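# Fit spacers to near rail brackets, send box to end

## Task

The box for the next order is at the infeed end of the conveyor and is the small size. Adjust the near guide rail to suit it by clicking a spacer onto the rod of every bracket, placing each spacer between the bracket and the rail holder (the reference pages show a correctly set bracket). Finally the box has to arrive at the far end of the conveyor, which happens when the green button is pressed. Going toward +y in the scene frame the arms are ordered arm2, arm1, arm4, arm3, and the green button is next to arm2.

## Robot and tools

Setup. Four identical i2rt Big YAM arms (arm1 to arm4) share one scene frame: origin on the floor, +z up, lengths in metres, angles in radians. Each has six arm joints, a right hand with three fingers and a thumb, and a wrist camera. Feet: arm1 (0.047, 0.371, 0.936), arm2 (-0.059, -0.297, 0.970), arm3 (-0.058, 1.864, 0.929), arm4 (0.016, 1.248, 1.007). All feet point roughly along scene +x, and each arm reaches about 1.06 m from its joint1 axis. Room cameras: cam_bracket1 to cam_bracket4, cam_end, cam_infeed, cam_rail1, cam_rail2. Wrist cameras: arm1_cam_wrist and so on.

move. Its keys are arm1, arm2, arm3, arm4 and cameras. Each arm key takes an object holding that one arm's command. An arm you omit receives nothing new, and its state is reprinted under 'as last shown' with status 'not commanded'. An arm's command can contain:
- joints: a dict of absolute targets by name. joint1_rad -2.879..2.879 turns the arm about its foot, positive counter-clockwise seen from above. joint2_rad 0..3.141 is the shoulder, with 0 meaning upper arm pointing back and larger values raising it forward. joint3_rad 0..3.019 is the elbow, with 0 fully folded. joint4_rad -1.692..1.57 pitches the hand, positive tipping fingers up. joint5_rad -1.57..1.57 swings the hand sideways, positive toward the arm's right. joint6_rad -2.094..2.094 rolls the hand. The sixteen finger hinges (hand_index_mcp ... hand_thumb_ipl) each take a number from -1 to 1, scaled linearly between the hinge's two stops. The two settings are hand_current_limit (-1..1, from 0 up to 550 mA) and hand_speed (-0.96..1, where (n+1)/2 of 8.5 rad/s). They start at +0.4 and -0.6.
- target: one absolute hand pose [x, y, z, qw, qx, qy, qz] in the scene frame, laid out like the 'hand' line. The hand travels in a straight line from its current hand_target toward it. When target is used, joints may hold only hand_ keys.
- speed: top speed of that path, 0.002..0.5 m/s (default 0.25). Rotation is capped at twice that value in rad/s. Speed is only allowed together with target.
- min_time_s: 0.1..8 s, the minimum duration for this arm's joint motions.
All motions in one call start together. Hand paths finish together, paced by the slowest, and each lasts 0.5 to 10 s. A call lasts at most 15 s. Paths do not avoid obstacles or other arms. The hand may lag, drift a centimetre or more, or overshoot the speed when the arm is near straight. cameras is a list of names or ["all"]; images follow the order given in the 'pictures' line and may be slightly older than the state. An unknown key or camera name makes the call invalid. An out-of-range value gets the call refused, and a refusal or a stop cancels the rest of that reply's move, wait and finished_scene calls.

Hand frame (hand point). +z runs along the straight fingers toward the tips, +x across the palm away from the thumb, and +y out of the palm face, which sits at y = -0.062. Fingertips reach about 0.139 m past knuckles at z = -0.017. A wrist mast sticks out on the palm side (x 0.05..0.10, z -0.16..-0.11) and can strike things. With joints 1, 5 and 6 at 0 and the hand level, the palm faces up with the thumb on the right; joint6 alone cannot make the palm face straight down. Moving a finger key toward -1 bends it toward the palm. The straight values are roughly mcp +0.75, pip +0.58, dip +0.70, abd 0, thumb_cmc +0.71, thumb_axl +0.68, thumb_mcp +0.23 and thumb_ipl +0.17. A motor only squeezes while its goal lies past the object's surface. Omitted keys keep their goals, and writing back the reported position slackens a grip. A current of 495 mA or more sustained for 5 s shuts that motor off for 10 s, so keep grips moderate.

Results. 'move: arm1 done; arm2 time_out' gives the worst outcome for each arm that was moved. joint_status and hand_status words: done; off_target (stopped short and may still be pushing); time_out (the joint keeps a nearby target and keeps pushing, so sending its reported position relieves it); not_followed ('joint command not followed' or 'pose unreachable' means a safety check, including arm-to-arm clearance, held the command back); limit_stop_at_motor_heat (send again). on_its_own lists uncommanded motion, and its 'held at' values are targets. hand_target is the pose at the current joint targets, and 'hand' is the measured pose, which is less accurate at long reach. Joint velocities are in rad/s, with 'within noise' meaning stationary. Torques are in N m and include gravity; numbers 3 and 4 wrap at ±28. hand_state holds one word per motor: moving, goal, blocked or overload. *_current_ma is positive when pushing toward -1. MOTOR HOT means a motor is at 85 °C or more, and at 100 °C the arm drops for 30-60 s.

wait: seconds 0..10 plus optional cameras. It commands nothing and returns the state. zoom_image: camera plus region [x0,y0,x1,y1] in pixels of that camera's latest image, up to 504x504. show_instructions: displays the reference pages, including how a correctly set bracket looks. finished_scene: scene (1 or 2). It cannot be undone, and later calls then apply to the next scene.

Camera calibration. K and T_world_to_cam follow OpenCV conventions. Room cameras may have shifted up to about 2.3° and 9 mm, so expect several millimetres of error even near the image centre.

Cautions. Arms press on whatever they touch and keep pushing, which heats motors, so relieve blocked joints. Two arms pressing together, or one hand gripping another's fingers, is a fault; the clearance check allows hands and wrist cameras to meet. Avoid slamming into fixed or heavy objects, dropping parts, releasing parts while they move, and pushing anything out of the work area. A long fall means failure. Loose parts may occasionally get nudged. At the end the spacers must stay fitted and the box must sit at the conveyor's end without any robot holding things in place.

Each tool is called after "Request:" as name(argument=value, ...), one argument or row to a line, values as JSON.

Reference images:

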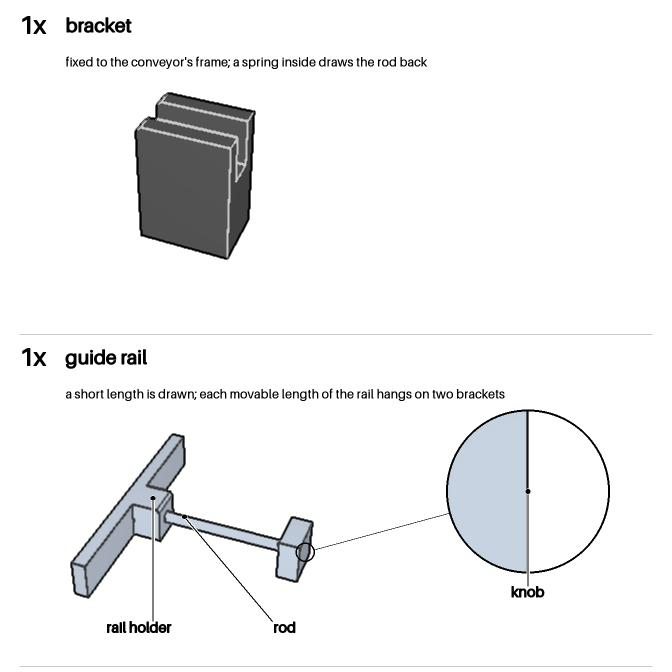

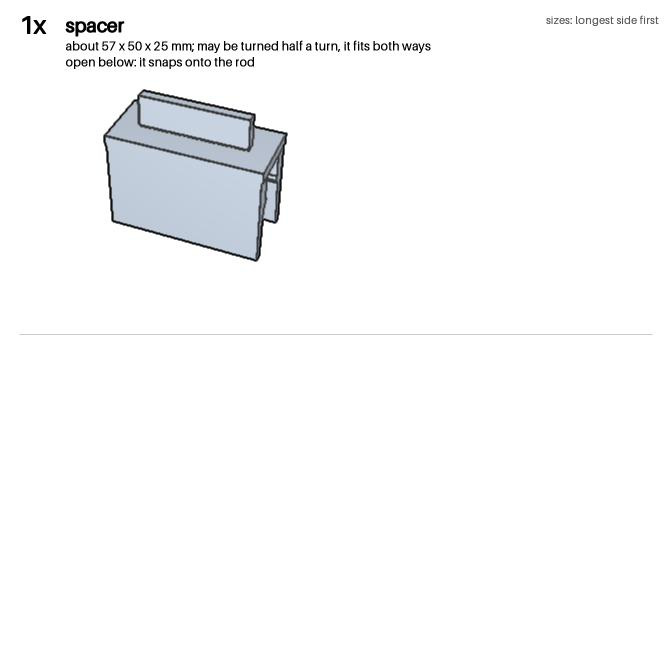

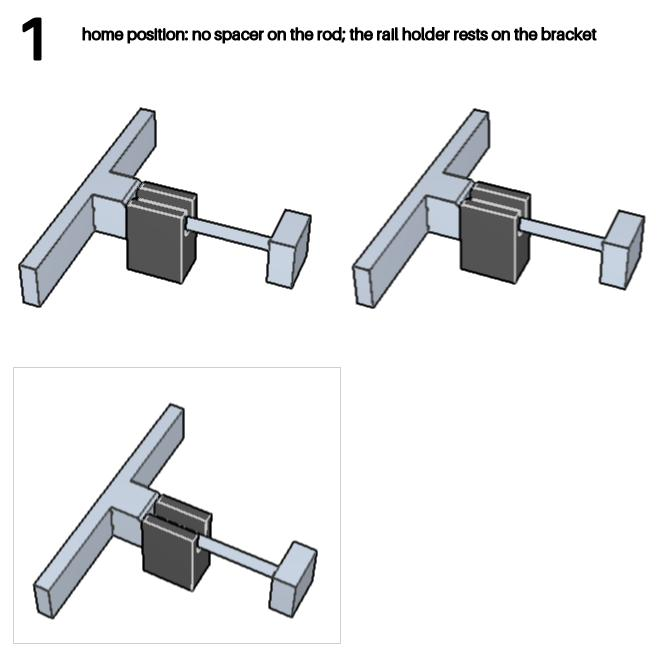

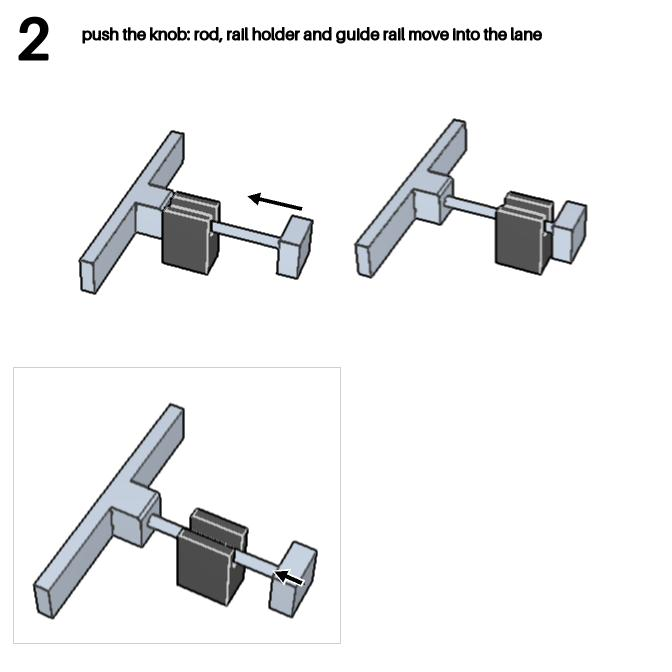

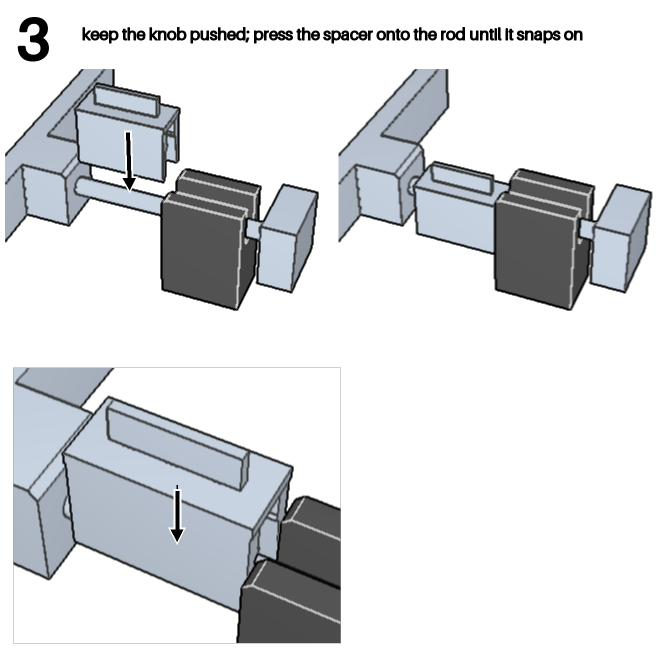

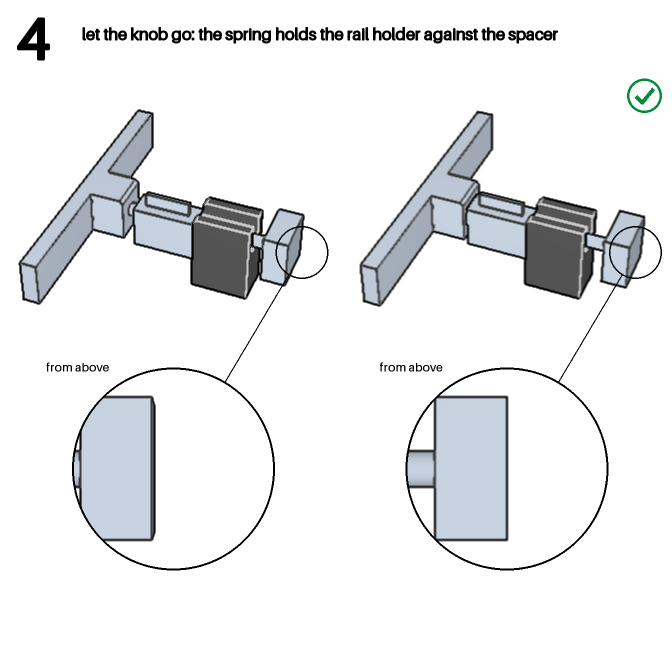

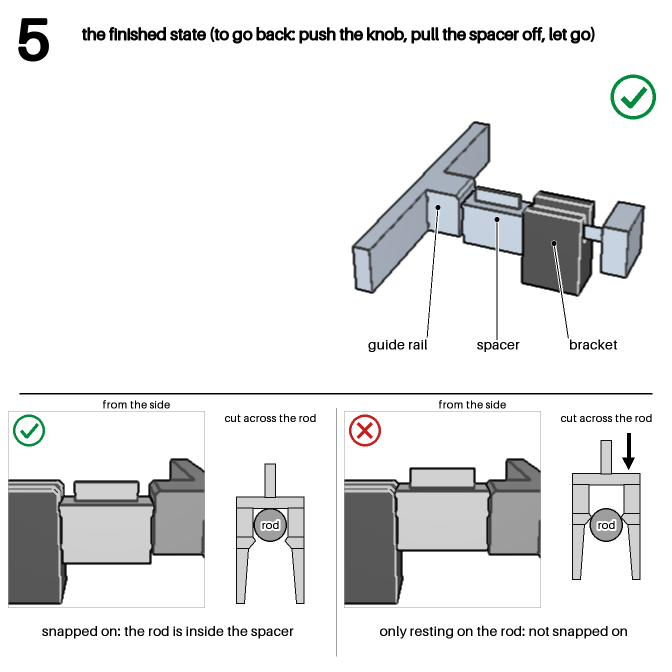

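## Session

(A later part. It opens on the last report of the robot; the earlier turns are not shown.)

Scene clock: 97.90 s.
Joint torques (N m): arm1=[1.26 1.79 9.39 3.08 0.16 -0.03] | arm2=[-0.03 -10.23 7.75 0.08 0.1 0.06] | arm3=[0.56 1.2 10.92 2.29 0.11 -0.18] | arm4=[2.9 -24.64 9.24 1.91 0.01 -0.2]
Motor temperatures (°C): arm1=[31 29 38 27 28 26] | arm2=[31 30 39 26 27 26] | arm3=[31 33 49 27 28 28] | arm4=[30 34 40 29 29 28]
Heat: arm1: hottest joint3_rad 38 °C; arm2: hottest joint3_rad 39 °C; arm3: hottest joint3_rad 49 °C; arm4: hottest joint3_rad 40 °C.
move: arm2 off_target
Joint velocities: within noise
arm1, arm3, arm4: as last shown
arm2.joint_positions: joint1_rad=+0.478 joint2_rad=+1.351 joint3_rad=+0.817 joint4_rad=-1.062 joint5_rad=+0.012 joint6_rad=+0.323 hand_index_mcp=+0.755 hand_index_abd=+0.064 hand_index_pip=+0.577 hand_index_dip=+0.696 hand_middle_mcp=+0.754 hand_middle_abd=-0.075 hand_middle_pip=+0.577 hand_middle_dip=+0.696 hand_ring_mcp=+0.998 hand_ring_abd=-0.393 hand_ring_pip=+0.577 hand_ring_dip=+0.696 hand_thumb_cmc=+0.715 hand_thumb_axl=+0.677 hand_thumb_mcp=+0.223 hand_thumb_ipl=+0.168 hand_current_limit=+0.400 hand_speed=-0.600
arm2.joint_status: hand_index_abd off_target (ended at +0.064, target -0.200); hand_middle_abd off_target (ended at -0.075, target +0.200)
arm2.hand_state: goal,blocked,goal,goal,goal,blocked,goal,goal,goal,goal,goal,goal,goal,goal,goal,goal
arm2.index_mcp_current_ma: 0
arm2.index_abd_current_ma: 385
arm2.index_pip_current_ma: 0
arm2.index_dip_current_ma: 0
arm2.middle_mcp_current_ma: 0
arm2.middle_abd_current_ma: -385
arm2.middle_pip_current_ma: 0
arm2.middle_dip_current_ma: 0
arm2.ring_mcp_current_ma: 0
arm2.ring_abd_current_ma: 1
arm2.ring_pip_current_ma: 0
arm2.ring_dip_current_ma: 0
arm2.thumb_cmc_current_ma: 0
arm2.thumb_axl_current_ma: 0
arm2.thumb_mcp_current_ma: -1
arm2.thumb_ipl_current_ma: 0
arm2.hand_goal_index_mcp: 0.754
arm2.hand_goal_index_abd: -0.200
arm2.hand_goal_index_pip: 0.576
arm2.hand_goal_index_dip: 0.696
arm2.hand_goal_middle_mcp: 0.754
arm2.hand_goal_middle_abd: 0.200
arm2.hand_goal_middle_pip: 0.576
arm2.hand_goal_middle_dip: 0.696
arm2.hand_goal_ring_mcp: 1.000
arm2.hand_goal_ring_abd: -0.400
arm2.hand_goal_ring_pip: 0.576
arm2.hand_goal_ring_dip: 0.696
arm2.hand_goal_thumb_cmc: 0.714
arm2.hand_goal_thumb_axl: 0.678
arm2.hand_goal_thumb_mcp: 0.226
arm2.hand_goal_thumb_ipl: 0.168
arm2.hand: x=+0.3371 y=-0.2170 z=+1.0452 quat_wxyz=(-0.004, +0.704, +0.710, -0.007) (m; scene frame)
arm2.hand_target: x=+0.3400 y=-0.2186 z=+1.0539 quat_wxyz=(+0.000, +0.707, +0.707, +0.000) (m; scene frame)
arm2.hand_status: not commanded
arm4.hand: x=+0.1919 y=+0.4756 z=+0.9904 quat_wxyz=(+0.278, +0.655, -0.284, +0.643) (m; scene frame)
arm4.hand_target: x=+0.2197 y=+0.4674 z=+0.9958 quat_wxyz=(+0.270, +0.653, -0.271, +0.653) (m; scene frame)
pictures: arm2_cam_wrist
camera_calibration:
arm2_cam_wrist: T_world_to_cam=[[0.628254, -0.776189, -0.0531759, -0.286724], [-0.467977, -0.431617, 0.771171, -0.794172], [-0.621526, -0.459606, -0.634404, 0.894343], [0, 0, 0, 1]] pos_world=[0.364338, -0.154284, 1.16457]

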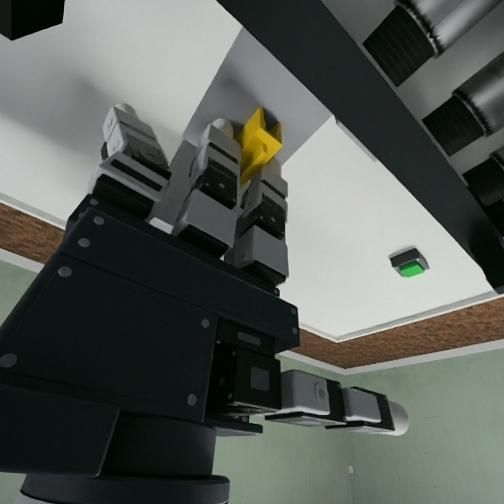

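Request:
move(
  arm2={"joints":{"hand_index_abd":0.2,"hand_middle_abd":-0.2}},
  cameras=[],
)

Request:
move(
  arm2={"target":[0.3400,-0.2190,1.0800,0,0.7071,0.7071,0],"speed":0.08},
  cameras=[],
)

Request:
move(
  arm2={"target":[0.3390,-0.2190,1.0510,0,0.7071,0.7071,0],"speed":0.06},
  cameras=[],
)

Request:
move(
  arm2={"joints":{"hand_index_abd":-0.2,"hand_middle_abd":0.2}},
  cameras=["arm2_cam_wrist"],
)

Scene clock: 101.83 s.
Joint torques (N m): arm1=[1.14 1.79 9.4 3.14 0.16 -0.03] | arm2=[0.38 -10.64 7.66 0.32 0.11 0.01] | arm3=[0.5 1.26 10.93 2.28 0.12 -0.19] | arm4=[2.78 -24.23 9.35 1.88 0 -0.18]
Motor temperatures (°C): arm1=[31 29 38 27 28 26] | arm2=[31 30 39 26 27 26] | arm3=[31 33 49 27 28 28] | arm4=[30 35 40 29 29 28]
Heat: arm1: hottest joint3_rad 38 °C; arm2: hottest joint3_rad 39 °C; arm3: hottest joint3_rad 49 °C; arm4: hottest joint3_rad 40 °C.
move: arm2 done
Joint velocities: within noise
arm1.joint_positions: joint1_rad=+0.110 joint2_rad=+0.598 joint3_rad=+1.449 joint4_rad=-1.223 joint5_rad=+0.065 joint6_rad=+1.114 hand_index_mcp=+0.755 hand_index_abd=+0.001 hand_index_pip=+0.577 hand_index_dip=+0.696 hand_middle_mcp=+0.755 hand_middle_abd=+0.001 hand_middle_pip=+0.577 hand_middle_dip=+0.696 hand_ring_mcp=+0.755 hand_ring_abd=+0.001 hand_ring_pip=+0.577 hand_ring_dip=+0.696 hand_thumb_cmc=+0.715 hand_thumb_axl=+0.677 hand_thumb_mcp=+0.226 hand_thumb_ipl=+0.168 hand_current_limit=+0.400 hand_speed=-0.600
arm1.joint_status: not commanded
arm1.hand_state: goal,goal,goal,goal,goal,goal,goal,goal,goal,goal,goal,goal,goal,goal,goal,goal
arm1.index_mcp_current_ma: 0
arm1.index_abd_current_ma: 0
arm1.index_pip_current_ma: 0
arm1.index_dip_current_ma: 0
arm1.middle_mcp_current_ma: 0
arm1.middle_abd_current_ma: 0
arm1.middle_pip_current_ma: 0
arm1.middle_dip_current_ma: 0
arm1.ring_mcp_current_ma: 0
arm1.ring_abd_current_ma: 0
arm1.ring_pip_current_ma: 0
arm1.ring_dip_current_ma: 0
arm1.thumb_cmc_current_ma: 0
arm1.thumb_axl_current_ma: 0
arm1.thumb_mcp_current_ma: 0
arm1.thumb_ipl_current_ma: 0
arm1.hand_goal_index_mcp: 0.754
arm1.hand_goal_index_abd: 0.000
arm1.hand_goal_index_pip: 0.576
arm1.hand_goal_index_dip: 0.696
arm1.hand_goal_middle_mcp: 0.754
arm1.hand_goal_middle_abd: 0.000
arm1.hand_goal_middle_pip: 0.576
arm1.hand_goal_middle_dip: 0.696
arm1.hand_goal_ring_mcp: 0.754
arm1.hand_goal_ring_abd: 0.000
arm1.hand_goal_ring_pip: 0.576
arm1.hand_goal_ring_dip: 0.696
arm1.hand_goal_thumb_cmc: 0.714
arm1.hand_goal_thumb_axl: 0.678
arm1.hand_goal_thumb_mcp: 0.226
arm1.hand_goal_thumb_ipl: 0.168
arm1.hand: x=+0.2953 y=+0.3082 z=+1.5484 quat_wxyz=(+0.110, +0.796, +0.230, +0.550) (m; scene frame)
arm1.hand_target: x=+0.2915 y=+0.3076 z=+1.5571 quat_wxyz=(+0.111, +0.790, +0.228, +0.558) (m; scene frame)
arm1.hand_status: not commanded
arm2.joint_positions: joint1_rad=+0.478 joint2_rad=+1.351 joint3_rad=+0.817 joint4_rad=-1.062 joint5_rad=+0.012 joint6_rad=+0.323 hand_index_mcp=+0.755 hand_index_abd=+0.196 hand_index_pip=+0.577 hand_index_dip=+0.696 hand_middle_mcp=+0.754 hand_middle_abd=-0.195 hand_middle_pip=+0.577 hand_middle_dip=+0.696 hand_ring_mcp=+0.998 hand_ring_abd=-0.393 hand_ring_pip=+0.577 hand_ring_dip=+0.696 hand_thumb_cmc=+0.715 hand_thumb_axl=+0.677 hand_thumb_mcp=+0.223 hand_thumb_ipl=+0.168 hand_current_limit=+0.400 hand_speed=-0.600
arm2.joint_status: all done
arm2.hand_state: goal,goal,goal,goal,goal,goal,goal,goal,goal,goal,goal,goal,goal,goal,goal,goal
arm2.index_mcp_current_ma: 0
arm2.index_abd_current_ma: -1
arm2.index_pip_current_ma: 0
arm2.index_dip_current_ma: 0
arm2.middle_mcp_current_ma: 0
arm2.middle_abd_current_ma: 1
arm2.middle_pip_current_ma: 0
arm2.middle_dip_current_ma: 0
arm2.ring_mcp_current_ma: 0
arm2.ring_abd_current_ma: 1
arm2.ring_pip_current_ma: 0
arm2.ring_dip_current_ma: 0
arm2.thumb_cmc_current_ma: 0
arm2.thumb_axl_current_ma: 0
arm2.thumb_mcp_current_ma: -1
arm2.thumb_ipl_current_ma: 0
arm2.hand_goal_index_mcp: 0.754
arm2.hand_goal_index_abd: 0.200
arm2.hand_goal_index_pip: 0.576
arm2.hand_goal_index_dip: 0.696
arm2.hand_goal_middle_mcp: 0.754
arm2.hand_goal_middle_abd: -0.200
arm2.hand_goal_middle_pip: 0.576
arm2.hand_goal_middle_dip: 0.696
arm2.hand_goal_ring_mcp: 1.000
arm2.hand_goal_ring_abd: -0.400
arm2.hand_goal_ring_pip: 0.576
arm2.hand_goal_ring_dip: 0.696
arm2.hand_goal_thumb_cmc: 0.714
arm2.hand_goal_thumb_axl: 0.678
arm2.hand_goal_thumb_mcp: 0.226
arm2.hand_goal_thumb_ipl: 0.168
arm2.hand: x=+0.3371 y=-0.2170 z=+1.0452 quat_wxyz=(-0.004, +0.704, +0.710, -0.007) (m; scene frame)
arm2.hand_target: x=+0.3400 y=-0.2186 z=+1.0538 quat_wxyz=(+0.000, +0.707, +0.707, +0.000) (m; scene frame)
arm2.hand_status: not commanded
arm3.joint_positions: joint1_rad=+0.097 joint2_rad=+0.626 joint3_rad=+1.384 joint4_rad=-1.142 joint5_rad=+0.002 joint6_rad=+1.151 hand_index_mcp=+0.755 hand_index_abd=+0.001 hand_index_pip=+0.577 hand_index_dip=+0.696 hand_middle_mcp=+0.755 hand_middle_abd=+0.001 hand_middle_pip=+0.577 hand_middle_dip=+0.696 hand_ring_mcp=+0.755 hand_ring_abd=+0.001 hand_ring_pip=+0.577 hand_ring_dip=+0.696 hand_thumb_cmc=+0.714 hand_thumb_axl=+0.677 hand_thumb_mcp=+0.226 hand_thumb_ipl=+0.168 hand_current_limit=+0.400 hand_speed=-0.600
arm3.joint_status: not commanded
arm3.hand_state: goal,goal,goal,goal,goal,goal,goal,goal,goal,goal,goal,goal,goal,goal,goal,goal
arm3.index_mcp_current_ma: 0
arm3.index_abd_current_ma: 0
arm3.index_pip_current_ma: 0
arm3.index_dip_current_ma: 0
arm3.middle_mcp_current_ma: 0
arm3.middle_abd_current_ma: 0
arm3.middle_pip_current_ma: 0
arm3.middle_dip_current_ma: 0
arm3.ring_mcp_current_ma: 0
arm3.ring_abd_current_ma: 0
arm3.ring_pip_current_ma: 0
arm3.ring_dip_current_ma: 0
arm3.thumb_cmc_current_ma: 0
arm3.thumb_axl_current_ma: 0
arm3.thumb_mcp_current_ma: 0
arm3.thumb_ipl_current_ma: 0
arm3.hand_goal_index_mcp: 0.754
arm3.hand_goal_index_abd: 0.000
arm3.hand_goal_index_pip: 0.576
arm3.hand_goal_index_dip: 0.696
arm3.hand_goal_middle_mcp: 0.754
arm3.hand_goal_middle_abd: 0.000
arm3.hand_goal_middle_pip: 0.576
arm3.hand_goal_middle_dip: 0.696
arm3.hand_goal_ring_mcp: 0.754
arm3.hand_goal_ring_abd: 0.000
arm3.hand_goal_ring_pip: 0.576
arm3.hand_goal_ring_dip: 0.696
arm3.hand_goal_thumb_cmc: 0.714
arm3.hand_goal_thumb_axl: 0.678
arm3.hand_goal_thumb_mcp: 0.226
arm3.hand_goal_thumb_ipl: 0.168
arm3.hand: x=+0.2119 y=+1.7808 z=+1.5186 quat_wxyz=(+0.103, +0.808, +0.184, +0.549) (m; scene frame)
arm3.hand_target: x=+0.2077 y=+1.7805 z=+1.5314 quat_wxyz=(+0.105, +0.801, +0.183, +0.561) (m; scene frame)
arm3.hand_status: not commanded
arm4: as last shown
pictures: none
No camera images: "cameras" was empty.

Scene clock: 102.90 s.
Joint torques (N m): arm1=[1.03 1.73 9.37 3.04 0.17 -0.03] | arm2=[0.32 -9.88 10.99 0.18 0.11 0.05] | arm3=[0.56 1.2 10.93 2.29 0.12 -0.18] | arm4=[2.9 -24.41 9.25 1.92 -0.01 -0.17]
Motor temperatures (°C): arm1=[31 29 38 27 28 26] | arm2=[31 30 39 26 27 26] | arm3=[31 33 49 27 28 28] | arm4=[30 35 40 29 29 28]
Heat: arm1: hottest joint3_rad 38 °C; arm2: hottest joint3_rad 39 °C; arm3: hottest joint3_rad 49 °C; arm4: hottest joint3_rad 40 °C.
move: arm2 off_target
Joint velocities: within noise
arm1, arm3, arm4: as last shown
arm2.joint_positions: joint1_rad=+0.478 joint2_rad=+1.313 joint3_rad=+0.817 joint4_rad=-1.142 joint5_rad=+0.012 joint6_rad=+0.323 hand_index_mcp=+0.754 hand_index_abd=+0.196 hand_index_pip=+0.577 hand_index_dip=+0.696 hand_middle_mcp=+0.754 hand_middle_abd=-0.195 hand_middle_pip=+0.577 hand_middle_dip=+0.696 hand_ring_mcp=+0.998 hand_ring_abd=-0.393 hand_ring_pip=+0.577 hand_ring_dip=+0.696 hand_thumb_cmc=+0.715 hand_thumb_axl=+0.677 hand_thumb_mcp=+0.223 hand_thumb_ipl=+0.168 hand_current_limit=+0.400 hand_speed=-0.600
arm2.joint_status: not commanded
arm2.hand_state: goal,goal,goal,goal,goal,goal,goal,goal,goal,goal,goal,goal,goal,goal,goal,goal
arm2.index_mcp_current_ma: 0
arm2.index_abd_current_ma: -1
arm2.index_pip_current_ma: 0
arm2.index_dip_current_ma: 0
arm2.middle_mcp_current_ma: 0
arm2.middle_abd_current_ma: 1
arm2.middle_pip_current_ma: 0
arm2.middle_dip_current_ma: 0
arm2.ring_mcp_current_ma: 0
arm2.ring_abd_current_ma: 1
arm2.ring_pip_current_ma: 0
arm2.ring_dip_current_ma: 0
arm2.thumb_cmc_current_ma: 0
arm2.thumb_axl_current_ma: 0
arm2.thumb_mcp_current_ma: -1
arm2.thumb_ipl_current_ma: 0
arm2.hand_goal_index_mcp: 0.754
arm2.hand_goal_index_abd: 0.200
arm2.hand_goal_index_pip: 0.576
arm2.hand_goal_index_dip: 0.696
arm2.hand_goal_middle_mcp: 0.754
arm2.hand_goal_middle_abd: -0.200
arm2.hand_goal_middle_pip: 0.576
arm2.hand_goal_middle_dip: 0.696
arm2.hand_goal_ring_mcp: 1.000
arm2.hand_goal_ring_abd: -0.400
arm2.hand_goal_ring_pip: 0.576
arm2.hand_goal_ring_dip: 0.696
arm2.hand_goal_thumb_cmc: 0.714
arm2.hand_goal_thumb_axl: 0.678
arm2.hand_goal_thumb_mcp: 0.226
arm2.hand_goal_thumb_ipl: 0.168
arm2.hand: x=+0.3201 y=-0.2229 z=+1.0543 quat_wxyz=(-0.013, +0.704, +0.710, -0.025) (m; scene frame)
arm2.hand_target: x=+0.3390 y=-0.2194 z=+1.0802 quat_wxyz=(+0.000, +0.707, +0.707, +0.000) (m; scene frame)
arm2.hand_status: off_target (0.033 m and 3.3 deg from the pose sent, 0.035 m and 1.0 deg at the start)
pictures: none
No camera images: "cameras" was empty.

Scene clock: 104.00 s.
Joint torques (N m): arm1=[1.08 1.85 9.43 3.08 0.17 -0.03] | arm2=[0.32 -8.59 7.17 0.98 0.07 0.03] | arm3=[0.56 1.26 10.93 2.3 0.12 -0.19] | arm4=[2.61 -24.35 9.21 1.92 -0.01 -0.19]
Motor temperatures (°C): arm1=[31 29 38 27 28 26] | arm2=[31 30 39 26 27 26] | arm3=[31 33 49 27 28 28] | arm4=[30 35 40 29 29 28]
Heat: arm1: hottest joint3_rad 38 °C; arm2: hottest joint3_rad 39 °C; arm3: hottest joint3_rad 49 °C; arm4: hottest joint3_rad 40 °C.
move: arm2 done
Joint velocities: within noise
arm1, arm3, arm4: as last shown
arm2.joint_positions: joint1_rad=+0.478 joint2_rad=+1.332 joint3_rad=+0.817 joint4_rad=-1.070 joint5_rad=+0.012 joint6_rad=+0.323 hand_index_mcp=+0.754 hand_index_abd=+0.196 hand_index_pip=+0.577 hand_index_dip=+0.696 hand_middle_mcp=+0.754 hand_middle_abd=-0.195 hand_middle_pip=+0.577 hand_middle_dip=+0.696 hand_ring_mcp=+0.997 hand_ring_abd=-0.393 hand_ring_pip=+0.577 hand_ring_dip=+0.696 hand_thumb_cmc=+0.715 hand_thumb_axl=+0.677 hand_thumb_mcp=+0.223 hand_thumb_ipl=+0.168 hand_current_limit=+0.400 hand_speed=-0.600
arm2.joint_status: not commanded
arm2.hand_state: goal,goal,goal,goal,goal,goal,goal,goal,goal,goal,goal,goal,goal,goal,goal,goal
arm2.index_mcp_current_ma: 0
arm2.index_abd_current_ma: -1
arm2.index_pip_current_ma: 0
arm2.index_dip_current_ma: 0
arm2.middle_mcp_current_ma: 0
arm2.middle_abd_current_ma: 1
arm2.middle_pip_current_ma: 0
arm2.middle_dip_current_ma: 0
arm2.ring_mcp_current_ma: 0
arm2.ring_abd_current_ma: 1
arm2.ring_pip_current_ma: 0
arm2.ring_dip_current_ma: 0
arm2.thumb_cmc_current_ma: 0
arm2.thumb_axl_current_ma: 0
arm2.thumb_mcp_current_ma: -1
arm2.thumb_ipl_current_ma: 0
arm2.hand_goal_index_mcp: 0.754
arm2.hand_goal_index_abd: 0.200
arm2.hand_goal_index_pip: 0.576
arm2.hand_goal_index_dip: 0.696
arm2.hand_goal_middle_mcp: 0.754
arm2.hand_goal_middle_abd: -0.200
arm2.hand_goal_middle_pip: 0.576
arm2.hand_goal_middle_dip: 0.696
arm2.hand_goal_ring_mcp: 1.000
arm2.hand_goal_ring_abd: -0.400
arm2.hand_goal_ring_pip: 0.576
arm2.hand_goal_ring_dip: 0.696
arm2.hand_goal_thumb_cmc: 0.714
arm2.hand_goal_thumb_axl: 0.678
arm2.hand_goal_thumb_mcp: 0.226
arm2.hand_goal_thumb_ipl: 0.168
arm2.hand: x=+0.3361 y=-0.2174 z=+1.0519 quat_wxyz=(-0.002, +0.705, +0.710, -0.002) (m; scene frame)
arm2.hand_target: x=+0.3390 y=-0.2191 z=+1.0511 quat_wxyz=(+0.000, +0.707, +0.707, +0.000) (m; scene frame)
arm2.hand_status: done (0.003 m and 0.5 deg from the pose sent, 0.020 m and 3.3 deg at the start)
pictures: none
No camera images: "cameras" was empty.

Scene clock: 104.77 s.
Joint torques (N m): arm1=[1.2 1.85 9.44 3.11 0.16 -0.02] | arm2=[0.32 -8.82 7.15 1.16 0.11 0.01] | arm3=[0.5 1.26 10.93 2.29 0.12 -0.18] | arm4=[2.84 -24.35 9.31 1.87 0 -0.17]
Motor temperatures (°C): arm1=[31 29 38 27 28 26] | arm2=[31 30 39 26 27 26] | arm3=[31 33 49 27 28 28] | arm4=[30 36 40 29 29 28]
Heat: arm1: hottest joint3_rad 38 °C; arm2: hottest joint3_rad 39 °C; arm3: hottest joint3_rad 49 °C; arm4: hottest joint3_rad 40 °C.
move: arm2 off_target
Joint velocities: within noise
arm1, arm3, arm4: as last shown
arm2.joint_positions: joint1_rad=+0.478 joint2_rad=+1.332 joint3_rad=+0.817 joint4_rad=-1.070 joint5_rad=+0.012 joint6_rad=+0.323 hand_index_mcp=+0.754 hand_index_abd=+0.058 hand_index_pip=+0.577 hand_index_dip=+0.696 hand_middle_mcp=+0.754 hand_middle_abd=-0.068 hand_middle_pip=+0.577 hand_middle_dip=+0.696 hand_ring_mcp=+0.997 hand_ring_abd=-0.393 hand_ring_pip=+0.577 hand_ring_dip=+0.696 hand_thumb_cmc=+0.715 hand_thumb_axl=+0.677 hand_thumb_mcp=+0.223 hand_thumb_ipl=+0.168 hand_current_limit=+0.400 hand_speed=-0.600
arm2.joint_status: hand_index_abd off_target (ended at +0.058, target -0.200); hand_middle_abd off_target (ended at -0.068, target +0.200)
arm2.hand_state: goal,blocked,goal,goal,goal,blocked,goal,goal,goal,goal,goal,goal,goal,goal,goal,goal
arm2.index_mcp_current_ma: 0
arm2.index_abd_current_ma: 385
arm2.index_pip_current_ma: 0
arm2.index_dip_current_ma: 0
arm2.middle_mcp_current_ma: 0
arm2.middle_abd_current_ma: -385
arm2.middle_pip_current_ma: 0
arm2.middle_dip_current_ma: 0
arm2.ring_mcp_current_ma: 0
arm2.ring_abd_current_ma: 1
arm2.ring_pip_current_ma: 0
arm2.ring_dip_current_ma: 0
arm2.thumb_cmc_current_ma: 0
arm2.thumb_axl_current_ma: 0
arm2.thumb_mcp_current_ma: -1
arm2.thumb_ipl_current_ma: 0
arm2.hand_goal_index_mcp: 0.754
arm2.hand_goal_index_abd: -0.200
arm2.hand_goal_index_pip: 0.576
arm2.hand_goal_index_dip: 0.696
arm2.hand_goal_middle_mcp: 0.754
arm2.hand_goal_middle_abd: 0.200
arm2.hand_goal_middle_pip: 0.576
arm2.hand_goal_middle_dip: 0.696
arm2.hand_goal_ring_mcp: 1.000
arm2.hand_goal_ring_abd: -0.400
arm2.hand_goal_ring_pip: 0.576
arm2.hand_goal_ring_dip: 0.696
arm2.hand_goal_thumb_cmc: 0.714
arm2.hand_goal_thumb_axl: 0.678
arm2.hand_goal_thumb_mcp: 0.226
arm2.hand_goal_thumb_ipl: 0.168
arm2.hand: x=+0.3361 y=-0.2174 z=+1.0519 quat_wxyz=(-0.002, +0.705, +0.710, -0.002) (m; scene frame)
arm2.hand_target: x=+0.3390 y=-0.2191 z=+1.0511 quat_wxyz=(+0.000, +0.707, +0.707, +0.000) (m; scene frame)
arm2.hand_status: not commanded
pictures: arm2_cam_wrist
camera_calibration:
arm2_cam_wrist: T_world_to_cam=[[0.628688, -0.776082, -0.0494813, -0.290049], [-0.475808, -0.43421, 0.764898, -0.791254], [-0.615108, -0.457338, -0.642249, 0.904328], [0, 0, 0, 1]] pos_world=[0.362125, -0.155089, 1.17168]

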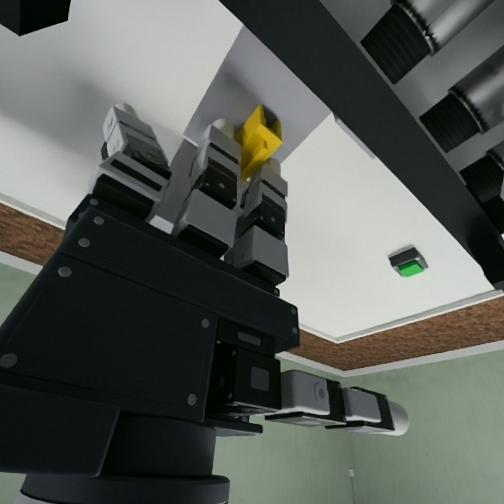

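Request:
move(
  arm2={"joints":{"hand_index_abd":0.2,"hand_middle_abd":-0.2}},
  cameras=[],
)

Request:
move(
  arm2={"target":[0.3450,-0.2190,1.1000,0,0.7071,0.7071,0],"speed":0.1},
  cameras=[],
)

Request:
move(
  arm2={"target":[0.3430,-0.2190,1.0580,0,0.7071,0.7071,0],"speed":0.06},
  cameras=["arm2_cam_wrist"],
)

Scene clock: 113.63 s.
Joint torques (N m): arm1=[1.08 1.67 9.47 3.1 0.17 -0.02] | arm2=[0.26 -7.82 7.24 1.09 0.07 0.04] | arm3=[0.5 1.26 10.93 2.29 0.12 -0.19] | arm4=[3.14 -24.12 9.25 1.85 -0.01 -0.19]
Motor temperatures (°C): arm1=[31 29 38 27 28 26] | arm2=[31 30 39 26 27 26] | arm3=[31 33 49 27 28 28] | arm4=[30 37 40 29 29 28]
Heat: arm1: hottest joint3_rad 38 °C; arm2: hottest joint3_rad 39 °C; arm3: hottest joint3_rad 49 °C; arm4: hottest joint3_rad 40 °C.
move: arm2 done
Joint velocities: within noise
arm1, arm3, arm4: as last shown
arm2.joint_positions: joint1_rad=+0.478 joint2_rad=+1.332 joint3_rad=+0.817 joint4_rad=-1.070 joint5_rad=+0.012 joint6_rad=+0.323 hand_index_mcp=+0.754 hand_index_abd=+0.196 hand_index_pip=+0.577 hand_index_dip=+0.696 hand_middle_mcp=+0.754 hand_middle_abd=-0.195 hand_middle_pip=+0.577 hand_middle_dip=+0.696 hand_ring_mcp=+0.997 hand_ring_abd=-0.393 hand_ring_pip=+0.577 hand_ring_dip=+0.696 hand_thumb_cmc=+0.715 hand_thumb_axl=+0.677 hand_thumb_mcp=+0.223 hand_thumb_ipl=+0.168 hand_current_limit=+0.400 hand_speed=-0.600
arm2.joint_status: all done
arm2.hand_state: goal,goal,goal,goal,goal,goal,goal,goal,goal,goal,goal,goal,goal,goal,goal,goal
arm2.index_mcp_current_ma: 0
arm2.index_abd_current_ma: -1
arm2.index_pip_current_ma: 0
arm2.index_dip_current_ma: 0
arm2.middle_mcp_current_ma: 0
arm2.middle_abd_current_ma: 1
arm2.middle_pip_current_ma: 0
arm2.middle_dip_current_ma: 0
arm2.ring_mcp_current_ma: 0
arm2.ring_abd_current_ma: 1
arm2.ring_pip_current_ma: 0
arm2.ring_dip_current_ma: 0
arm2.thumb_cmc_current_ma: 0
arm2.thumb_axl_current_ma: 0
arm2.thumb_mcp_current_ma: -1
arm2.thumb_ipl_current_ma: 0
arm2.hand_goal_index_mcp: 0.754
arm2.hand_goal_index_abd: 0.200
arm2.hand_goal_index_pip: 0.576
arm2.hand_goal_index_dip: 0.696
arm2.hand_goal_middle_mcp: 0.754
arm2.hand_goal_middle_abd: -0.200
arm2.hand_goal_middle_pip: 0.576
arm2.hand_goal_middle_dip: 0.696
arm2.hand_goal_ring_mcp: 1.000
arm2.hand_goal_ring_abd: -0.400
arm2.hand_goal_ring_pip: 0.576
arm2.hand_goal_ring_dip: 0.696
arm2.hand_goal_thumb_cmc: 0.714
arm2.hand_goal_thumb_axl: 0.678
arm2.hand_goal_thumb_mcp: 0.226
arm2.hand_goal_thumb_ipl: 0.168
arm2.hand: x=+0.3361 y=-0.2174 z=+1.0519 quat_wxyz=(-0.002, +0.705, +0.710, -0.002) (m; scene frame)
arm2.hand_target: x=+0.3390 y=-0.2191 z=+1.0511 quat_wxyz=(+0.000, +0.707, +0.707, +0.000) (m; scene frame)
arm2.hand_status: not commanded
pictures: none
No camera images: "cameras" was empty.

Scene clock: 114.90 s.
Joint torques (N m): arm1=[1.03 1.96 9.39 3.15 0.16 -0.02] | arm2=[0.21 -9.76 11.21 0.21 0.15 0.01] | arm3=[0.56 1.26 10.92 2.29 0.12 -0.18] | arm4=[2.84 -24.12 9.28 1.92 -0.01 -0.19]
Motor temperatures (°C): arm1=[31 29 38 27 28 26] | arm2=[31 30 39 26 27 26] | arm3=[31 33 50 27 28 28] | arm4=[30 37 40 29 29 28]
Heat: arm1: hottest joint3_rad 38 °C; arm2: hottest joint3_rad 39 °C; arm3: hottest joint3_rad 50 °C; arm4: hottest joint3_rad 40 °C.
move: arm2 off_target
Joint velocities: within noise
arm1, arm3, arm4: as last shown
arm2.joint_positions: joint1_rad=+0.477 joint2_rad=+1.298 joint3_rad=+0.870 joint4_rad=-1.200 joint5_rad=+0.012 joint6_rad=+0.323 hand_index_mcp=+0.754 hand_index_abd=+0.196 hand_index_pip=+0.577 hand_index_dip=+0.696 hand_middle_mcp=+0.754 hand_middle_abd=-0.196 hand_middle_pip=+0.577 hand_middle_dip=+0.696 hand_ring_mcp=+0.997 hand_ring_abd=-0.393 hand_ring_pip=+0.577 hand_ring_dip=+0.696 hand_thumb_cmc=+0.715 hand_thumb_axl=+0.677 hand_thumb_mcp=+0.223 hand_thumb_ipl=+0.168 hand_current_limit=+0.400 hand_speed=-0.600
arm2.joint_status: not commanded
arm2.hand_state: goal,goal,goal,goal,goal,goal,goal,goal,goal,goal,goal,goal,goal,goal,goal,goal
arm2.index_mcp_current_ma: 0
arm2.index_abd_current_ma: -1
arm2.index_pip_current_ma: 0
arm2.index_dip_current_ma: 0
arm2.middle_mcp_current_ma: 0
arm2.middle_abd_current_ma: 1
arm2.middle_pip_current_ma: 0
arm2.middle_dip_current_ma: 0
arm2.ring_mcp_current_ma: 0
arm2.ring_abd_current_ma: 1
arm2.ring_pip_current_ma: 0
arm2.ring_dip_current_ma: 0
arm2.thumb_cmc_current_ma: 0
arm2.thumb_axl_current_ma: 0
arm2.thumb_mcp_current_ma: -1
arm2.thumb_ipl_current_ma: 0
arm2.hand_goal_index_mcp: 0.754
arm2.hand_goal_index_abd: 0.200
arm2.hand_goal_index_pip: 0.576
arm2.hand_goal_index_dip: 0.696
arm2.hand_goal_middle_mcp: 0.754
arm2.hand_goal_middle_abd: -0.200
arm2.hand_goal_middle_pip: 0.576
arm2.hand_goal_middle_dip: 0.696
arm2.hand_goal_ring_mcp: 1.000
arm2.hand_goal_ring_abd: -0.400
arm2.hand_goal_ring_pip: 0.576
arm2.hand_goal_ring_dip: 0.696
arm2.hand_goal_thumb_cmc: 0.714
arm2.hand_goal_thumb_axl: 0.678
arm2.hand_goal_thumb_mcp: 0.226
arm2.hand_goal_thumb_ipl: 0.168
arm2.hand: x=+0.3279 y=-0.2207 z=+1.0776 quat_wxyz=(-0.011, +0.704, +0.710, -0.021) (m; scene frame)
arm2.hand_target: x=+0.3442 y=-0.2193 z=+1.1001 quat_wxyz=(+0.000, +0.707, +0.707, +0.000) (m; scene frame)
arm2.hand_status: off_target (0.028 m and 2.7 deg from the pose sent, 0.049 m and 0.5 deg at the start)
pictures: none
No camera images: "cameras" was empty.

Scene clock: 116.27 s.
Joint torques (N m): arm1=[1.03 1.79 9.42 3.06 0.18 -0.03] | arm2=[0.44 -8.47 7.34 1.03 0.11 -0.02] | arm3=[0.56 1.26 10.93 2.28 0.12 -0.19] | arm4=[2.96 -24.23 9.31 1.94 -0.03 -0.18]
Motor temperatures (°C): arm1=[31 29 38 27 28 26] | arm2=[31 30 39 26 27 26] | arm3=[31 33 50 27 28 28] | arm4=[30 37 40 29 29 28]
Heat: arm1: hottest joint3_rad 38 °C; arm2: hottest joint3_rad 39 °C; arm3: hottest joint3_rad 50 °C; arm4: hottest joint3_rad 40 °C.
move: arm2 done
Joint velocities: within noise
arm1, arm3: as last shown
arm2.joint_positions: joint1_rad=+0.477 joint2_rad=+1.333 joint3_rad=+0.837 joint4_rad=-1.091 joint5_rad=+0.012 joint6_rad=+0.323 hand_index_mcp=+0.754 hand_index_abd=+0.196 hand_index_pip=+0.577 hand_index_dip=+0.696 hand_middle_mcp=+0.754 hand_middle_abd=-0.196 hand_middle_pip=+0.577 hand_middle_dip=+0.696 hand_ring_mcp=+0.997 hand_ring_abd=-0.393 hand_ring_pip=+0.577 hand_ring_dip=+0.696 hand_thumb_cmc=+0.715 hand_thumb_axl=+0.677 hand_thumb_mcp=+0.223 hand_thumb_ipl=+0.168 hand_current_limit=+0.400 hand_speed=-0.600
arm2.joint_status: not commanded
arm2.hand_state: goal,goal,goal,goal,goal,goal,goal,goal,goal,goal,goal,goal,goal,goal,goal,goal
arm2.index_mcp_current_ma: 0
arm2.index_abd_current_ma: -1
arm2.index_pip_current_ma: 0
arm2.index_dip_current_ma: 0
arm2.middle_mcp_current_ma: 0
arm2.middle_abd_current_ma: 1
arm2.middle_pip_current_ma: 0
arm2.middle_dip_current_ma: 0
arm2.ring_mcp_current_ma: 0
arm2.ring_abd_current_ma: 1
arm2.ring_pip_current_ma: 0
arm2.ring_dip_current_ma: 0
arm2.thumb_cmc_current_ma: 0
arm2.thumb_axl_current_ma: 0
arm2.thumb_mcp_current_ma: -1
arm2.thumb_ipl_current_ma: 0
arm2.hand_goal_index_mcp: 0.754
arm2.hand_goal_index_abd: 0.200
arm2.hand_goal_index_pip: 0.576
arm2.hand_goal_index_dip: 0.696
arm2.hand_goal_middle_mcp: 0.754
arm2.hand_goal_middle_abd: -0.200
arm2.hand_goal_middle_pip: 0.576
arm2.hand_goal_middle_dip: 0.696
arm2.hand_goal_ring_mcp: 1.000
arm2.hand_goal_ring_abd: -0.400
arm2.hand_goal_ring_pip: 0.576
arm2.hand_goal_ring_dip: 0.696
arm2.hand_goal_thumb_cmc: 0.714
arm2.hand_goal_thumb_axl: 0.678
arm2.hand_goal_thumb_mcp: 0.226
arm2.hand_goal_thumb_ipl: 0.168
arm2.hand: x=+0.3392 y=-0.2166 z=+1.0580 quat_wxyz=(-0.002, +0.705, +0.710, -0.003) (m; scene frame)
arm2.hand_target: x=+0.3429 y=-0.2191 z=+1.0580 quat_wxyz=(+0.000, +0.707, +0.707, +0.000) (m; scene frame)
arm2.hand_status: done (0.005 m and 0.6 deg from the pose sent, 0.025 m and 2.7 deg at the start)
arm4.joint_positions: joint1_rad=-1.505 joint2_rad=+2.362 joint3_rad=+1.303 joint4_rad=+1.041 joint5_rad=-0.552 joint6_rad=+1.556 hand_index_mcp=-0.418 hand_index_abd=+0.001 hand_index_pip=-0.668 hand_index_dip=-0.172 hand_middle_mcp=-0.418 hand_middle_abd=+0.003 hand_middle_pip=-0.667 hand_middle_dip=-0.171 hand_ring_mcp=-0.418 hand_ring_abd=+0.187 hand_ring_pip=-0.667 hand_ring_dip=-0.172 hand_thumb_cmc=+0.715 hand_thumb_axl=+0.677 hand_thumb_mcp=-0.441 hand_thumb_ipl=-0.153 hand_current_limit=+0.400 hand_speed=-0.600
arm4.joint_status: not commanded
arm4.hand_state: goal,goal,goal,goal,goal,goal,goal,goal,goal,overload,goal,goal,goal,goal,goal,goal
arm4.index_mcp_current_ma: 4
arm4.index_abd_current_ma: 1
arm4.index_pip_current_ma: 6
arm4.index_dip_current_ma: 6
arm4.middle_mcp_current_ma: 5
arm4.middle_abd_current_ma: 6
arm4.middle_pip_current_ma: 6
arm4.middle_dip_current_ma: 7
arm4.ring_mcp_current_ma: 4
arm4.ring_abd_current_ma: 0
arm4.ring_pip_current_ma: 7
arm4.ring_dip_current_ma: 6
arm4.thumb_cmc_current_ma: 1
arm4.thumb_axl_current_ma: -2
arm4.thumb_mcp_current_ma: 29
arm4.thumb_ipl_current_ma: 11
arm4.hand_goal_index_mcp: -0.420
arm4.hand_goal_index_abd: 0.000
arm4.hand_goal_index_pip: -0.670
arm4.hand_goal_index_dip: -0.174
arm4.hand_goal_middle_mcp: -0.420
arm4.hand_goal_middle_abd: 0.000
arm4.hand_goal_middle_pip: -0.670
arm4.hand_goal_middle_dip: -0.174
arm4.hand_goal_ring_mcp: -0.420
arm4.hand_goal_ring_abd: 0.000
arm4.hand_goal_ring_pip: -0.670
arm4.hand_goal_ring_dip: -0.174
arm4.hand_goal_thumb_cmc: 0.714
arm4.hand_goal_thumb_axl: 0.678
arm4.hand_goal_thumb_mcp: -0.448
arm4.hand_goal_thumb_ipl: -0.156
arm4.hand: x=+0.1919 y=+0.4756 z=+0.9904 quat_wxyz=(+0.278, +0.655, -0.284, +0.643) (m; scene frame)
arm4.hand_target: x=+0.2197 y=+0.4674 z=+0.9958 quat_wxyz=(+0.270, +0.653, -0.271, +0.653) (m; scene frame)
arm4.hand_status: not commanded
pictures: arm2_cam_wrist
camera_calibration:
arm2_cam_wrist: T_world_to_cam=[[0.628328, -0.776321, -0.0502883, -0.290143], [-0.474291, -0.43351, 0.766236, -0.795931], [-0.616646, -0.457597, -0.640588, 0.909316], [0, 0, 0, 1]] pos_world=[0.365528, -0.154188, 1.17778]

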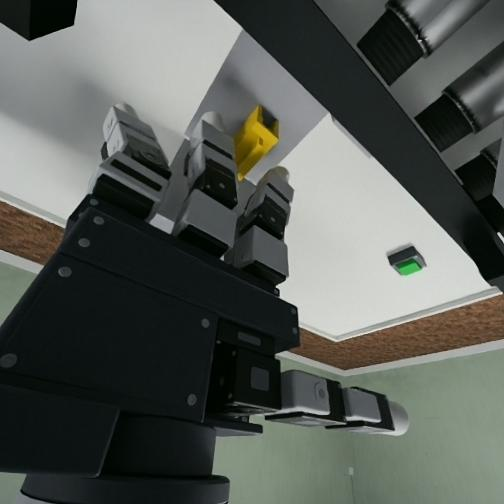

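Request:
zoom_image(
  camera="arm2_cam_wrist",
  region=[190, 80, 310, 200],
)

Scaled by 4.200 from the camera's 504x504 image, which has a finer 720x720 frame.

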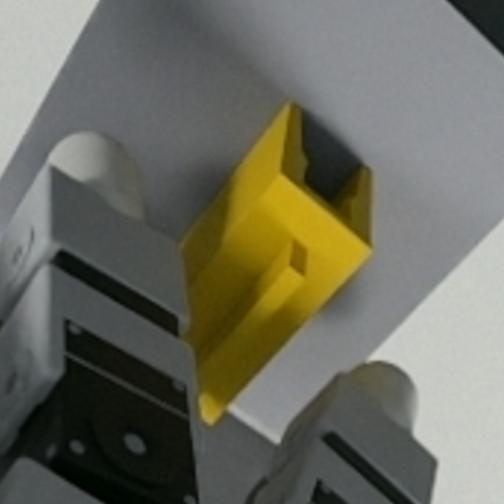

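Request:
move(
  arm2={"joints":{"hand_index_abd":-0.2,"hand_middle_abd":0.2}},
  cameras=["arm2_cam_wrist"],
)

Request:
zoom_image(
  camera="arm2_cam_wrist",
  region=[190, 80, 310, 200],
)

Scene clock: 123.53 s.
Joint torques (N m): arm1=[1.08 1.73 9.42 3.08 0.18 -0.02] | arm2=[-0.03 -8.29 7.23 0.99 0.06 0.02] | arm3=[0.56 1.2 10.92 2.29 0.11 -0.19] | arm4=[2.9 -24.18 9.26 1.92 0 -0.18]
Motor temperatures (°C): arm1=[31 29 38 27 28 26] | arm2=[31 30 39 26 27 26] | arm3=[31 33 50 27 28 28] | arm4=[30 38 40 29 29 28]
Heat: arm1: hottest joint3_rad 38 °C; arm2: hottest joint3_rad 39 °C; arm3: hottest joint3_rad 50 °C; arm4: hottest joint3_rad 40 °C.
move: arm2 off_target
Joint velocities: within noise
arm1, arm3, arm4: as last shown
arm2.joint_positions: joint1_rad=+0.477 joint2_rad=+1.333 joint3_rad=+0.837 joint4_rad=-1.091 joint5_rad=+0.012 joint6_rad=+0.323 hand_index_mcp=+0.754 hand_index_abd=-0.020 hand_index_pip=+0.577 hand_index_dip=+0.696 hand_middle_mcp=+0.754 hand_middle_abd=+0.004 hand_middle_pip=+0.577 hand_middle_dip=+0.696 hand_ring_mcp=+0.997 hand_ring_abd=-0.394 hand_ring_pip=+0.577 hand_ring_dip=+0.696 hand_thumb_cmc=+0.715 hand_thumb_axl=+0.677 hand_thumb_mcp=+0.223 hand_thumb_ipl=+0.168 hand_current_limit=+0.400 hand_speed=-0.600
arm2.joint_status: hand_index_abd off_target (ended at -0.020, target -0.200); hand_middle_abd off_target (ended at +0.004, target +0.200)
arm2.hand_state: goal,blocked,goal,goal,goal,blocked,goal,goal,goal,goal,goal,goal,goal,goal,goal,goal
arm2.index_mcp_current_ma: 0
arm2.index_abd_current_ma: 385
arm2.index_pip_current_ma: 0
arm2.index_dip_current_ma: 0
arm2.middle_mcp_current_ma: 0
arm2.middle_abd_current_ma: -385
arm2.middle_pip_current_ma: 0
arm2.middle_dip_current_ma: 0
arm2.ring_mcp_current_ma: 0
arm2.ring_abd_current_ma: 1
arm2.ring_pip_current_ma: 0
arm2.ring_dip_current_ma: 0
arm2.thumb_cmc_current_ma: 0
arm2.thumb_axl_current_ma: 0
arm2.thumb_mcp_current_ma: -1
arm2.thumb_ipl_current_ma: 0
arm2.hand_goal_index_mcp: 0.754
arm2.hand_goal_index_abd: -0.200
arm2.hand_goal_index_pip: 0.576
arm2.hand_goal_index_dip: 0.696
arm2.hand_goal_middle_mcp: 0.754
arm2.hand_goal_middle_abd: 0.200
arm2.hand_goal_middle_pip: 0.576
arm2.hand_goal_middle_dip: 0.696
arm2.hand_goal_ring_mcp: 1.000
arm2.hand_goal_ring_abd: -0.400
arm2.hand_goal_ring_pip: 0.576
arm2.hand_goal_ring_dip: 0.696
arm2.hand_goal_thumb_cmc: 0.714
arm2.hand_goal_thumb_axl: 0.678
arm2.hand_goal_thumb_mcp: 0.226
arm2.hand_goal_thumb_ipl: 0.168
arm2.hand: x=+0.3392 y=-0.2167 z=+1.0580 quat_wxyz=(-0.002, +0.705, +0.709, -0.003) (m; scene frame)
arm2.hand_target: x=+0.3429 y=-0.2190 z=+1.0580 quat_wxyz=(+0.000, +0.707, +0.707, +0.000) (m; scene frame)
arm2.hand_status: not commanded
pictures: arm2_cam_wrist
camera_calibration:
arm2_cam_wrist: T_world_to_cam=[[0.628004, -0.776579, -0.0503546, -0.290205], [-0.474446, -0.433358, 0.766225, -0.795877], [-0.616856, -0.457302, -0.640596, 0.909418], [0, 0, 0, 1]] pos_world=[0.365629, -0.154388, 1.17778]

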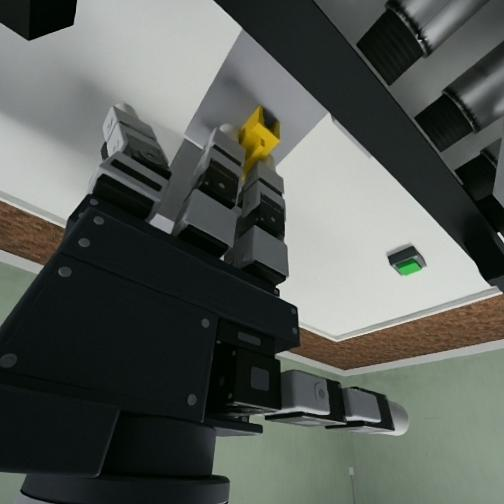

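Scaled by 4.200 from the camera's 504x504 image, which has a finer 720x720 frame.

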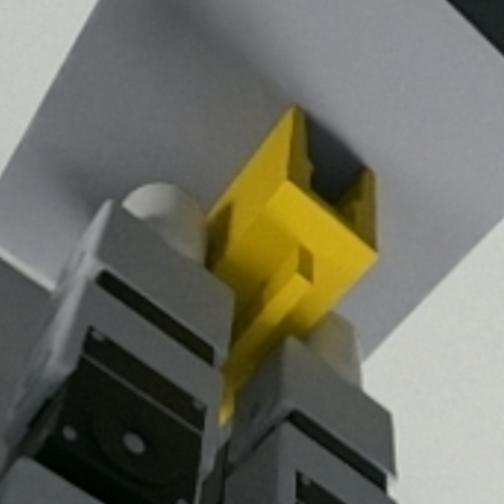

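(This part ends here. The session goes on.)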